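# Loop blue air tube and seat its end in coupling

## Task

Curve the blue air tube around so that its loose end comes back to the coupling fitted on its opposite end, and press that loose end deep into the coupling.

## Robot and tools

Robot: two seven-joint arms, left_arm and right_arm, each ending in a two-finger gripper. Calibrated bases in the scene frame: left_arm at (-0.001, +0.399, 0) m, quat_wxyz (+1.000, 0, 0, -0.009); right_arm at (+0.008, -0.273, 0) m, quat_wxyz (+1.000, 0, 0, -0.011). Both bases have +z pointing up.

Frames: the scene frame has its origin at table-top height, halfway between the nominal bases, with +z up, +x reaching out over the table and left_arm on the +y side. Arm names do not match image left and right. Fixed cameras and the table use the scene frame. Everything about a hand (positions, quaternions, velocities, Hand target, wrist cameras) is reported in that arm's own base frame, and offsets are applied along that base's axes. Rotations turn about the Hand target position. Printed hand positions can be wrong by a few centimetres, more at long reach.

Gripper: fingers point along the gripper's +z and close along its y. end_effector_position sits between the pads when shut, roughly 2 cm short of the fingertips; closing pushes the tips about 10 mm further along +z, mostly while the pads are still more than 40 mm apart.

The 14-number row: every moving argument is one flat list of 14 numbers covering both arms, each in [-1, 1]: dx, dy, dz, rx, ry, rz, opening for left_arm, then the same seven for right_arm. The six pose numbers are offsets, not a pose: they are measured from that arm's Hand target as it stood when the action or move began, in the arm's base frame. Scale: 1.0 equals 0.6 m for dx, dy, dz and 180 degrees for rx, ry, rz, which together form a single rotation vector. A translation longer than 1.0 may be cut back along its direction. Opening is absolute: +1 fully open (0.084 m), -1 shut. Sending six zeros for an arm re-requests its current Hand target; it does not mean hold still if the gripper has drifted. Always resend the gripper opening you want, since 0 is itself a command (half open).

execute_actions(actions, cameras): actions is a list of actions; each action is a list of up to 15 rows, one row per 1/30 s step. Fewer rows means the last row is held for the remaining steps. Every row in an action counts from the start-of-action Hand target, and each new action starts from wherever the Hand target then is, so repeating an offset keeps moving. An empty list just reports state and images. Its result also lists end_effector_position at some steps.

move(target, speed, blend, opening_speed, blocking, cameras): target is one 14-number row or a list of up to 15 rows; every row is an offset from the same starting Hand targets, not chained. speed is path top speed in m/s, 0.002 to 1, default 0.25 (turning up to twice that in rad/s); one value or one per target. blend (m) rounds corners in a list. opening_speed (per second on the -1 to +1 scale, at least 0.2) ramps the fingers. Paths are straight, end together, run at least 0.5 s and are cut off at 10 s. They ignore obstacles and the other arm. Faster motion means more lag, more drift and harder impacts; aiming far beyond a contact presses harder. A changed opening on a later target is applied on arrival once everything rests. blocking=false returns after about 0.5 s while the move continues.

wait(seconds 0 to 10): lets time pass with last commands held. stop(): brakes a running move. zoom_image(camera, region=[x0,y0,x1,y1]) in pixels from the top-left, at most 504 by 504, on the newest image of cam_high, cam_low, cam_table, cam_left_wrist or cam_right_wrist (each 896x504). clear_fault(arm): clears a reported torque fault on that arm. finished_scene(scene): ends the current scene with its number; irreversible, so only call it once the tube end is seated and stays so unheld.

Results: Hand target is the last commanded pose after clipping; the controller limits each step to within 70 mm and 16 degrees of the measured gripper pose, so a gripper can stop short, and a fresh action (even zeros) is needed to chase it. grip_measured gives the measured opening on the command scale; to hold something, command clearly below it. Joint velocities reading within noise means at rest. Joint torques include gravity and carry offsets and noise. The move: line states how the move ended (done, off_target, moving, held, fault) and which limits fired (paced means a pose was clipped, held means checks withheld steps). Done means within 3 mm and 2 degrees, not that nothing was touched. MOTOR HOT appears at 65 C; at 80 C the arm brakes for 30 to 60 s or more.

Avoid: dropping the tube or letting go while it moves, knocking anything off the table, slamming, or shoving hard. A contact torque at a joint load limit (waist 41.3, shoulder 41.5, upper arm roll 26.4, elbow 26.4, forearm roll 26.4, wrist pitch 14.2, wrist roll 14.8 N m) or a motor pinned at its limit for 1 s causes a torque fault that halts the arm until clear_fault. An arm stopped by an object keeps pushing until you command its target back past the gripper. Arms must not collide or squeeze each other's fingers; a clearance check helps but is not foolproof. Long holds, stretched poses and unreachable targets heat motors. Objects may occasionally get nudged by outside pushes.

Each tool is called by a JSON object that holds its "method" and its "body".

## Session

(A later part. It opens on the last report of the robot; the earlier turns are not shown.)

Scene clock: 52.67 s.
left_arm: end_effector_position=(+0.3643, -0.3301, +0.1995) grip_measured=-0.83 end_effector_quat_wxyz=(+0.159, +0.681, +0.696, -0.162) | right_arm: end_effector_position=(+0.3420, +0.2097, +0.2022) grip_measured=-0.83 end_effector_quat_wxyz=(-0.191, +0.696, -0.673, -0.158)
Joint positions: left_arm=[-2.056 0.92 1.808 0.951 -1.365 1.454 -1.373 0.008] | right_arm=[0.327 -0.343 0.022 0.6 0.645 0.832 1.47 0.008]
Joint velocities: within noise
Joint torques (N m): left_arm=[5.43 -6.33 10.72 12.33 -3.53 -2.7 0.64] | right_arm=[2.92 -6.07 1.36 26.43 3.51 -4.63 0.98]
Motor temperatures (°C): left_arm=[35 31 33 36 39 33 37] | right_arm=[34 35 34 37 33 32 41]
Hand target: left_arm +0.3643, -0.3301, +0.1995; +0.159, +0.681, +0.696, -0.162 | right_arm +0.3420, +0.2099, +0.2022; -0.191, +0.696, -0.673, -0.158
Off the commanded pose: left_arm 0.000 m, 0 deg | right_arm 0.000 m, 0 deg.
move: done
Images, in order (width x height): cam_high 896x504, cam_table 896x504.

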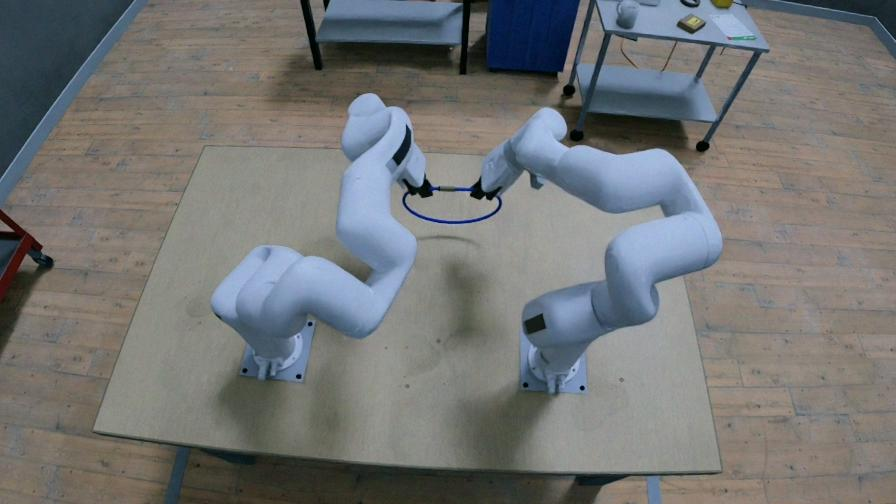

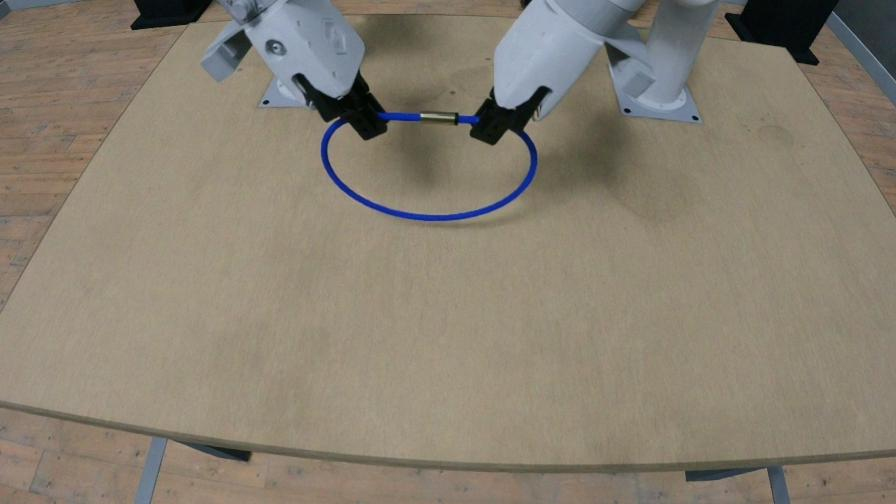

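{"method": "move", "body": {"target": [0,0,0,0,0,0,-1,0,0.025,0,0,0,0,-1], "speed": 0.04, "cameras": ["cam_table","cam_high"]}}

{"method": "zoom_image", "body": {"camera": "cam_high", "region": [430, 170, 510, 215]}}

{"method": "zoom_image", "body": {"camera": "cam_table", "region": [360, 90, 460, 145]}}

Scene clock: 53.90 s.
left_arm: end_effector_position=(+0.3645, -0.3300, +0.1995) grip_measured=-0.83 end_effector_quat_wxyz=(+0.159, +0.681, +0.696, -0.162) | right_arm: end_effector_position=(+0.3420, +0.2248, +0.2022) grip_measured=-0.83 end_effector_quat_wxyz=(-0.191, +0.696, -0.673, -0.158)
Joint positions: left_arm=[-2.056 0.92 1.808 0.951 -1.365 1.454 -1.373 0.008] | right_arm=[0.344 -0.325 0.047 0.613 0.657 0.811 1.496 0.008]
Joint velocities: within noise
Joint torques (N m): left_arm=[-20.64 -12.62 6.78 34.33 -4.82 1.91 0.35] | right_arm=[11.17 -5.76 7.7 31.15 6.36 -2.54 0.85]
Motor temperatures (°C): left_arm=[35 31 33 36 39 33 37] | right_arm=[34 35 34 38 33 32 41]
Hand target: left_arm +0.3643, -0.3301, +0.1995; +0.159, +0.681, +0.696, -0.162 | right_arm +0.3420, +0.2249, +0.2022; -0.191, +0.696, -0.673, -0.158
Off the commanded pose: left_arm 0.000 m, 0 deg | right_arm 0.000 m, 0 deg.
move: done
Images, in order (width x height): cam_high 896x504, cam_table 896x504.

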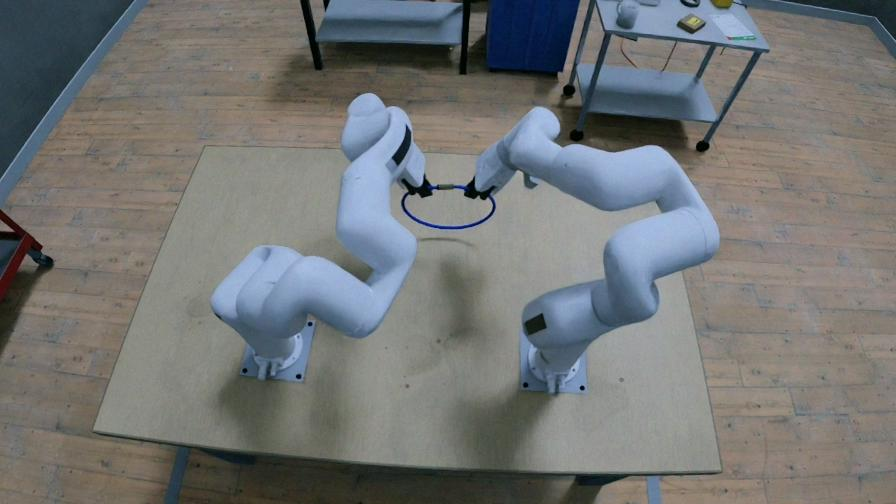

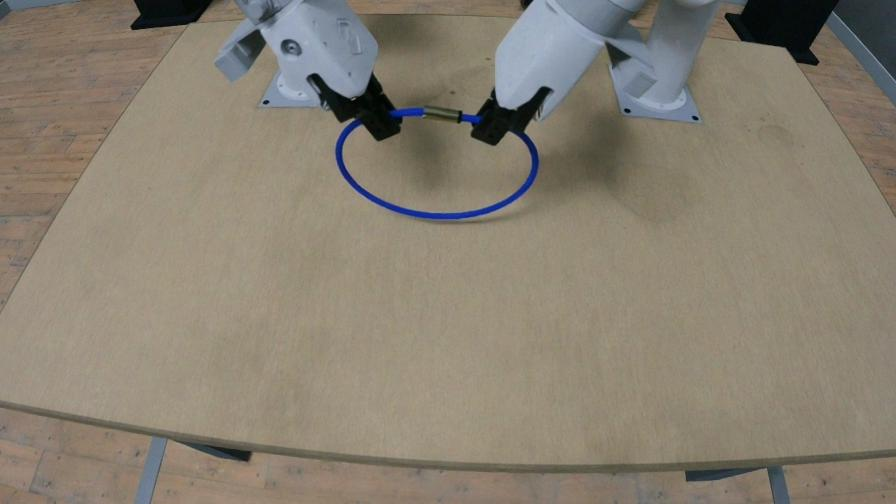

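Scaled by 6.300 from the camera's 896x504 image, which has a finer 1280x720 frame.

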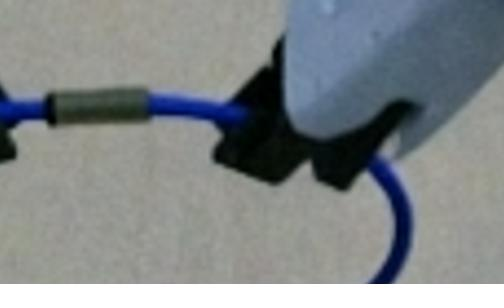

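Scaled by 5.040 from the camera's 896x504 image, which has a finer 1280x720 frame.

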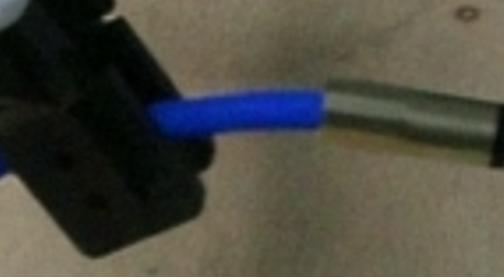

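{"method": "move", "body": {"target": [[0,0,0,0,0,0,-1,0,0,0,0,0,0,-0.3],[0,0,0,0,0,0,-1,0,0.042,-0.004,0,0,0,-0.3]], "speed": 0.06, "opening_speed": 0.6, "cameras": ["cam_table","cam_high"]}}

{"method": "zoom_image", "body": {"camera": "cam_high", "region": [430, 170, 510, 215]}}

{"method": "zoom_image", "body": {"camera": "cam_table", "region": [360, 90, 480, 156]}}

Scene clock: 56.73 s.
left_arm: end_effector_position=(+0.3643, -0.3301, +0.1995) grip_measured=-0.83 end_effector_quat_wxyz=(+0.159, +0.681, +0.696, -0.162) | right_arm: end_effector_position=(+0.3420, +0.2500, +0.1998) grip_measured=-0.32 end_effector_quat_wxyz=(-0.191, +0.696, -0.673, -0.158)
Joint positions: left_arm=[-2.056 0.92 1.808 0.951 -1.365 1.454 -1.373 0.008] | right_arm=[0.373 -0.286 0.087 0.637 0.677 0.768 1.537 0.03]
Joint velocities: within noise
Joint torques (N m): left_arm=[5.01 -6.34 14.68 13.17 -4.07 -2.48 0.08] | right_arm=[2.9 -6.53 1.14 26.23 3.35 -4.63 1.03]
Motor temperatures (°C): left_arm=[35 31 33 36 39 33 37] | right_arm=[34 35 34 38 33 32 41]
Hand target: left_arm +0.3643, -0.3301, +0.1995; +0.159, +0.681, +0.696, -0.162 | right_arm +0.3420, +0.2501, +0.1998; -0.191, +0.696, -0.673, -0.158
Off the commanded pose: left_arm 0.000 m, 0 deg | right_arm 0.000 m, 0 deg.
move: done
Images, in order (width x height): cam_high 896x504, cam_table 896x504.

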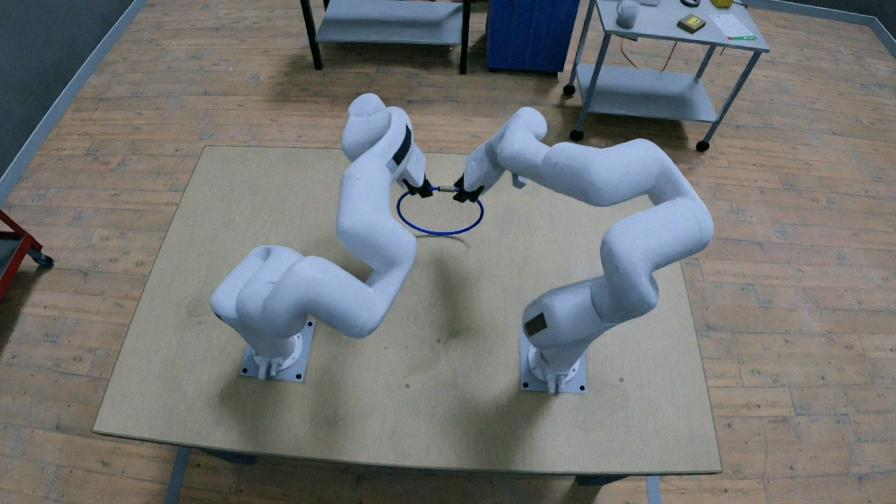

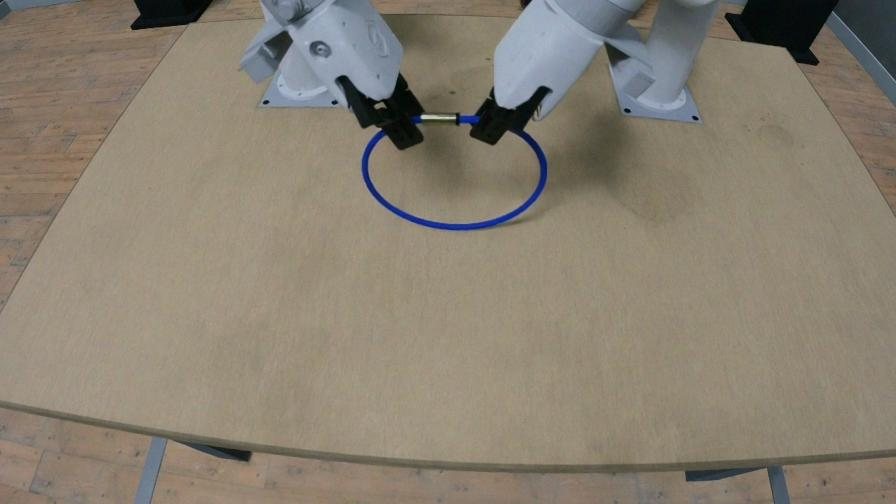

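Scaled by 6.300 from the camera's 896x504 image, which has a finer 1280x720 frame.

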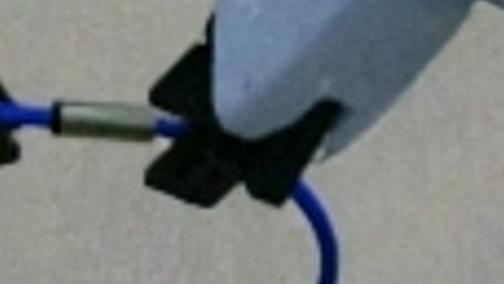

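Scaled by 4.200 from the camera's 896x504 image, which has a finer 1280x720 frame.

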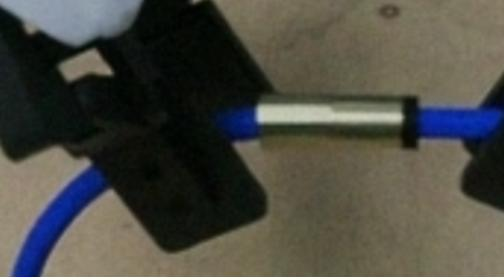

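{"method": "move", "body": {"target": [[0,0,0,0,0,0,-1,0,0,0,0,0,0,-1],[0,0,0,0,0,0,-1,0,0.012,0,0,0,0,-1]], "speed": 0.03, "cameras": ["cam_table","cam_high"]}}

{"method": "zoom_image", "body": {"camera": "cam_table", "region": [360, 90, 480, 156]}}

Scene clock: 58.27 s.
left_arm: end_effector_position=(+0.3644, -0.3300, +0.1995) grip_measured=-0.83 end_effector_quat_wxyz=(+0.159, +0.681, +0.696, -0.162) | right_arm: end_effector_position=(+0.3420, +0.2571, +0.1998) grip_measured=-0.83 end_effector_quat_wxyz=(-0.191, +0.696, -0.673, -0.158)
Joint positions: left_arm=[-2.056 0.92 1.808 0.951 -1.365 1.454 -1.373 0.008] | right_arm=[0.38 -0.275 0.098 0.645 0.68 0.758 1.55 0.008]
Joint velocities: within noise
Joint torques (N m): left_arm=[-29.6 -13.04 2.88 41.48 -8.41 2.67 -0.21] | right_arm=[15.77 -8.35 11.53 38.95 8.29 -2.63 0.87]
Motor temperatures (°C): left_arm=[35 31 33 36 39 33 37] | right_arm=[34 35 34 38 33 32 41]
Hand target: left_arm +0.3643, -0.3301, +0.1995; +0.159, +0.681, +0.696, -0.162 | right_arm +0.3420, +0.2573, +0.1998; -0.191, +0.696, -0.673, -0.158
Off the commanded pose: left_arm 0.000 m, 0 deg | right_arm 0.000 m, 0 deg.
move: done
Images, in order (width x height): cam_high 896x504, cam_table 896x504.

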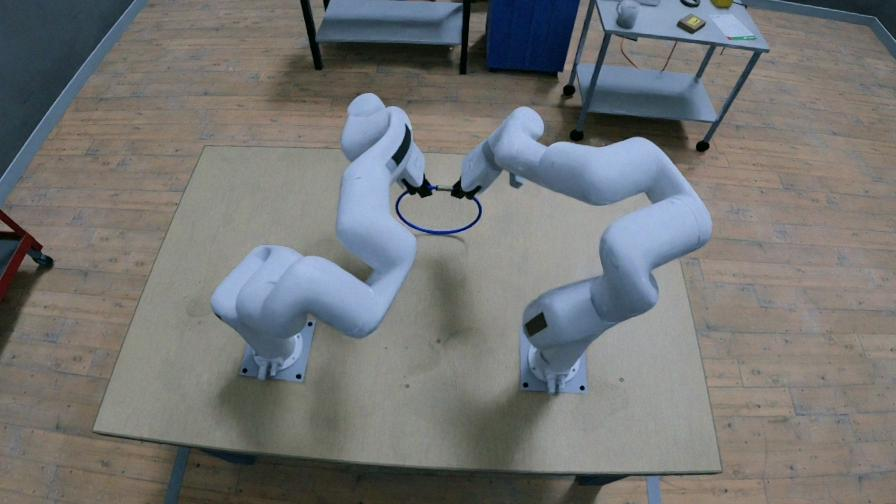

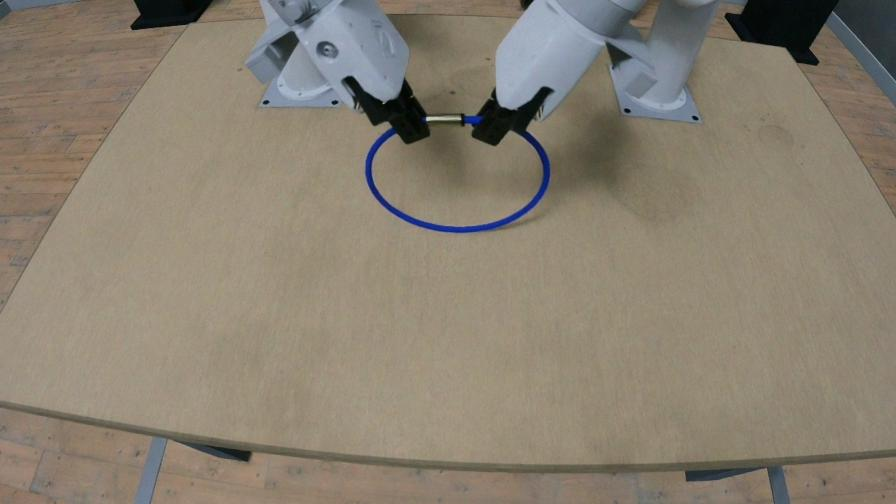

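Scaled by 4.200 from the camera's 896x504 image, which has a finer 1280x720 frame.

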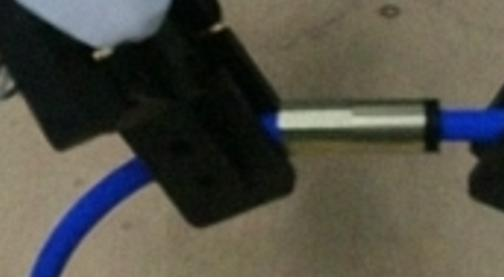

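{"method": "move", "body": {"target": [[0,0,0,0,0,0,-1,0,-0.003,0,0,0,0,-1],[0,0,0,0,0,0,-1,0,-0.003,0,0,0,0,-0.2],[0,0,0,0,0,0,-1,0,-0.11,0.14,0,0,0,-0.2]], "speed": 0.1, "opening_speed": 0.7, "cameras": ["cam_table","cam_low"]}}

{"method": "zoom_image", "body": {"camera": "cam_table", "region": [360, 90, 480, 156]}}

{"method": "move", "body": {"target": [[-0.02,0,-0.13,0,0,0,-1,0,-0.06,0,0,0,0,-0.2],[-0.16,0,-0.278,0,0,0,-1,0,-0.1,0,0,0,0,-0.2]], "speed": 0.08, "cameras": ["cam_table","cam_low"]}}

Scene clock: 62.40 s.
left_arm: end_effector_position=(+0.3643, -0.3301, +0.1995) grip_measured=-0.83 end_effector_quat_wxyz=(+0.159, +0.681, +0.696, -0.162) | right_arm: end_effector_position=(+0.3420, +0.1913, +0.2837) grip_measured=-0.22 end_effector_quat_wxyz=(-0.191, +0.696, -0.673, -0.158)
Joint positions: left_arm=[-2.056 0.92 1.808 0.951 -1.365 1.454 -1.373 0.008] | right_arm=[0.284 -0.454 -0.017 0.742 0.531 1.076 1.577 0.035]
Joint velocities: within noise
Joint torques (N m): left_arm=[5.13 -6.26 14.53 13.75 0.28 -1.68 0.51] | right_arm=[-3.23 -9.41 -1.37 27.65 -2.77 0.54 0.93]
Motor temperatures (°C): left_arm=[35 31 33 36 39 33 37] | right_arm=[34 35 34 38 33 32 41]
Hand target: left_arm +0.3643, -0.3301, +0.1995; +0.159, +0.681, +0.696, -0.162 | right_arm +0.3420, +0.1913, +0.2838; -0.191, +0.696, -0.673, -0.158
Off the commanded pose: left_arm 0.000 m, 0 deg | right_arm 0.000 m, 0 deg.
move: done
Images, in order (width x height): cam_low 896x504, cam_table 896x504.

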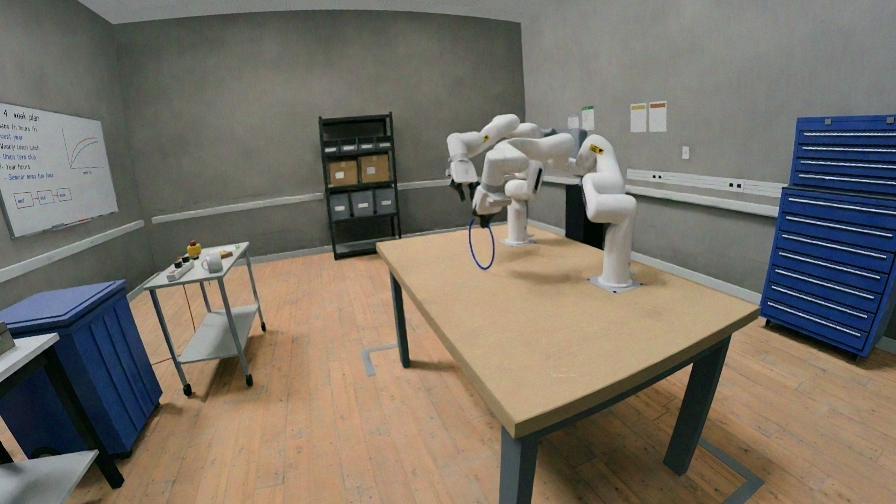

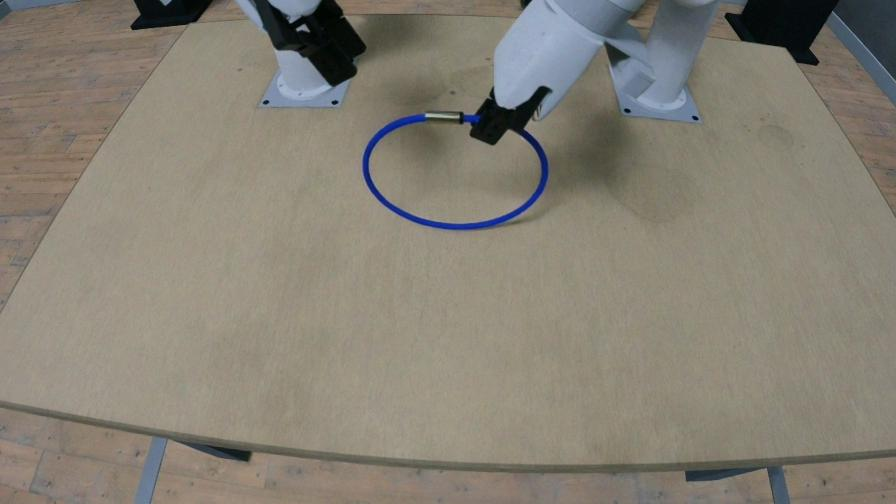

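Scaled by 4.200 from the camera's 896x504 image, which has a finer 1280x720 frame.

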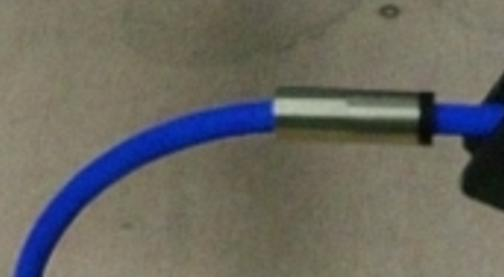

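Scene clock: 65.53 s.
left_arm: end_effector_position=(+0.2683, -0.3301, +0.0327) grip_measured=-0.83 end_effector_quat_wxyz=(+0.159, +0.681, +0.696, -0.162) | right_arm: end_effector_position=(+0.3420, +0.1313, +0.2837) grip_measured=-0.22 end_effector_quat_wxyz=(-0.191, +0.696, -0.673, -0.158)
Joint positions: left_arm=[-2.265 1.02 1.478 0.601 -1.789 1.206 -1.205 0.008] | right_arm=[0.224 -0.492 -0.123 0.728 0.476 1.16 1.469 0.035]
Joint velocities: within noise
Joint torques (N m): left_arm=[-6.53 -5.81 9.64 5.33 -4 -2.68 0.64] | right_arm=[-3.06 -8.45 -0.67 26.42 -2.6 0.54 -0.99]
Motor temperatures (°C): left_arm=[35 31 33 36 39 33 37] | right_arm=[34 35 34 38 33 32 41]
Hand target: left_arm +0.2683, -0.3301, +0.0327; +0.159, +0.681, +0.696, -0.162 | right_arm +0.3420, +0.1313, +0.2838; -0.191, +0.696, -0.673, -0.158
Off the commanded pose: left_arm 0.000 m, 0 deg | right_arm 0.000 m, 0 deg.
move: done
Images, in order (width x height): cam_low 896x504, cam_table 896x504.

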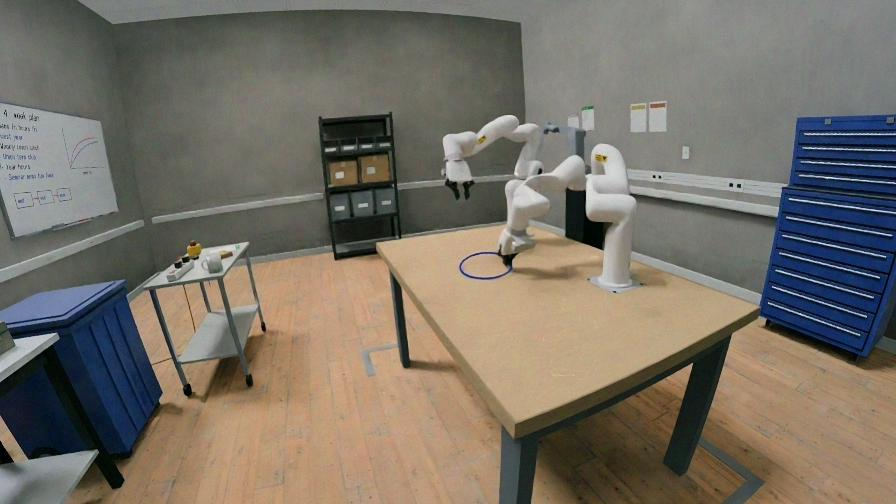

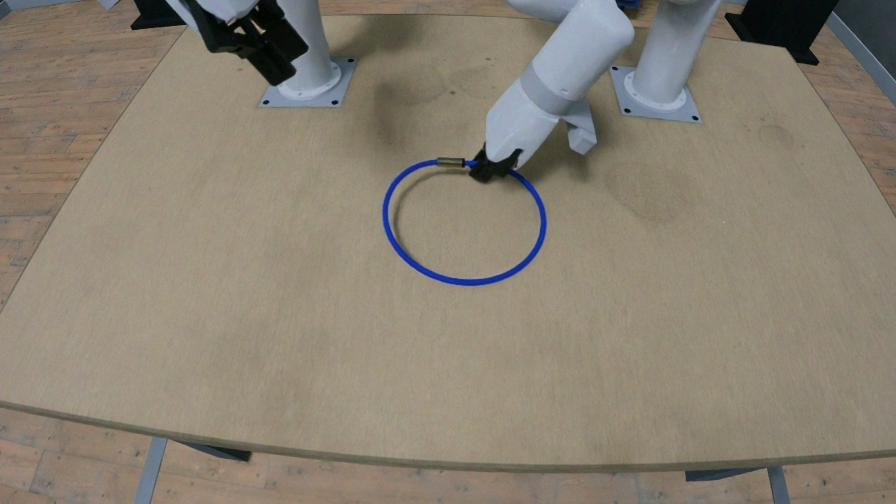

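{"method": "move", "body": {"target": [[-0.008,0,-0.006,0,0,0,-1,0,0,0,0,0,0,-0.2],[-0.008,0,-0.006,0,0,0,-0.3,0,0,0,0,0,0,-0.2],[-0.01,0.05,0.15,0,0,0,-0.3,0,0,0,0,0,0,-0.2]], "speed": 0.06, "opening_speed": 0.8, "cameras": ["cam_table","cam_high"]}}

{"method": "zoom_image", "body": {"camera": "cam_table", "region": [390, 130, 510, 196]}}

Scene clock: 70.03 s.
left_arm: end_effector_position=(+0.2623, -0.3001, +0.1226) grip_measured=-0.32 end_effector_quat_wxyz=(+0.159, +0.681, +0.696, -0.162) | right_arm: end_effector_position=(+0.3420, +0.1313, +0.2838) grip_measured=-0.22 end_effector_quat_wxyz=(-0.191, +0.696, -0.673, -0.158)
Joint positions: left_arm=[-2.453 0.998 1.86 0.533 -1.5 1.318 -1.307 0.03] | right_arm=[0.224 -0.492 -0.123 0.728 0.476 1.16 1.469 0.035]
Joint velocities: within noise
Joint torques (N m): left_arm=[-6.38 -3.1 12.68 10.52 2.32 0.64 -0.88] | right_arm=[-2.87 -7.93 -0.37 26.68 -2.36 0.23 -1.1]
Motor temperatures (°C): left_arm=[35 31 33 35 39 33 37] | right_arm=[34 35 34 38 33 32 41]
Hand target: left_arm +0.2623, -0.3001, +0.1227; +0.159, +0.681, +0.696, -0.162 | right_arm +0.3420, +0.1313, +0.2838; -0.191, +0.696, -0.673, -0.158
Off the commanded pose: left_arm 0.000 m, 0 deg | right_arm 0.000 m, 0 deg.
move: done
Images, in order (width x height): cam_high 896x504, cam_table 896x504.

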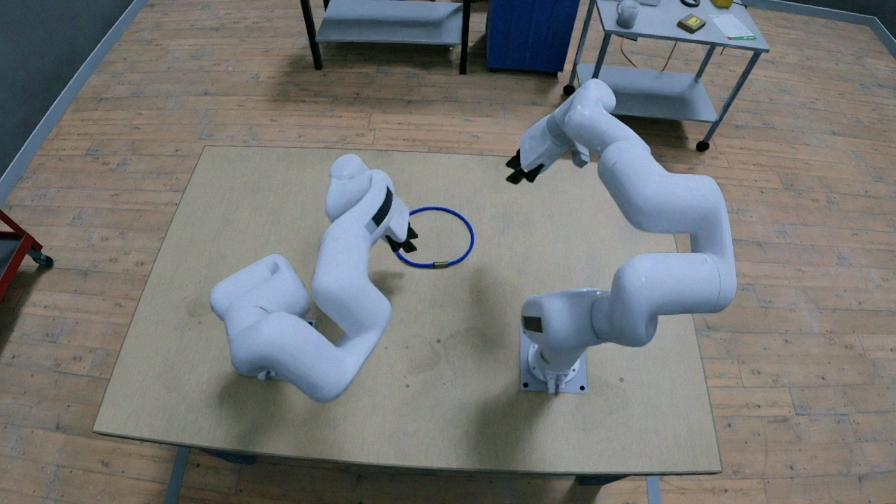

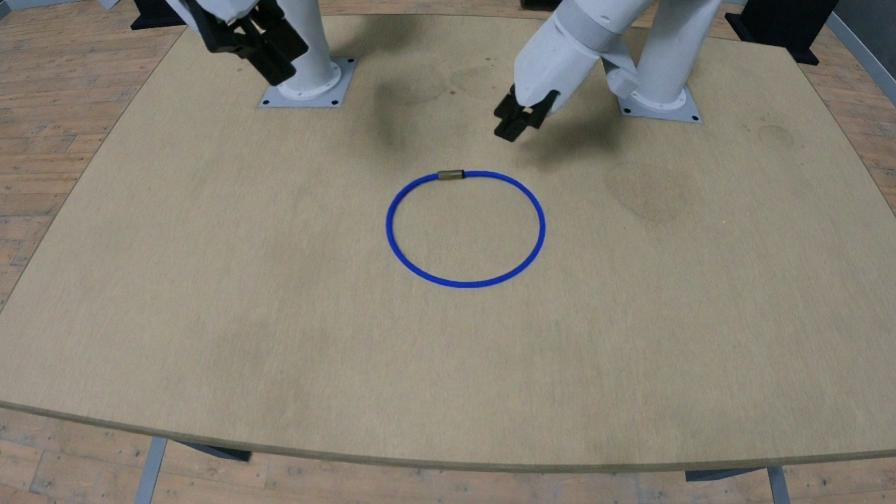

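Scaled by 4.200 from the camera's 896x504 image, which has a finer 1280x720 frame.

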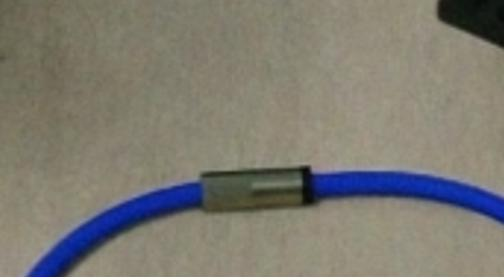

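{"method": "finished_scene", "body": {"scene": 2}}

The scene is finished: the task was done.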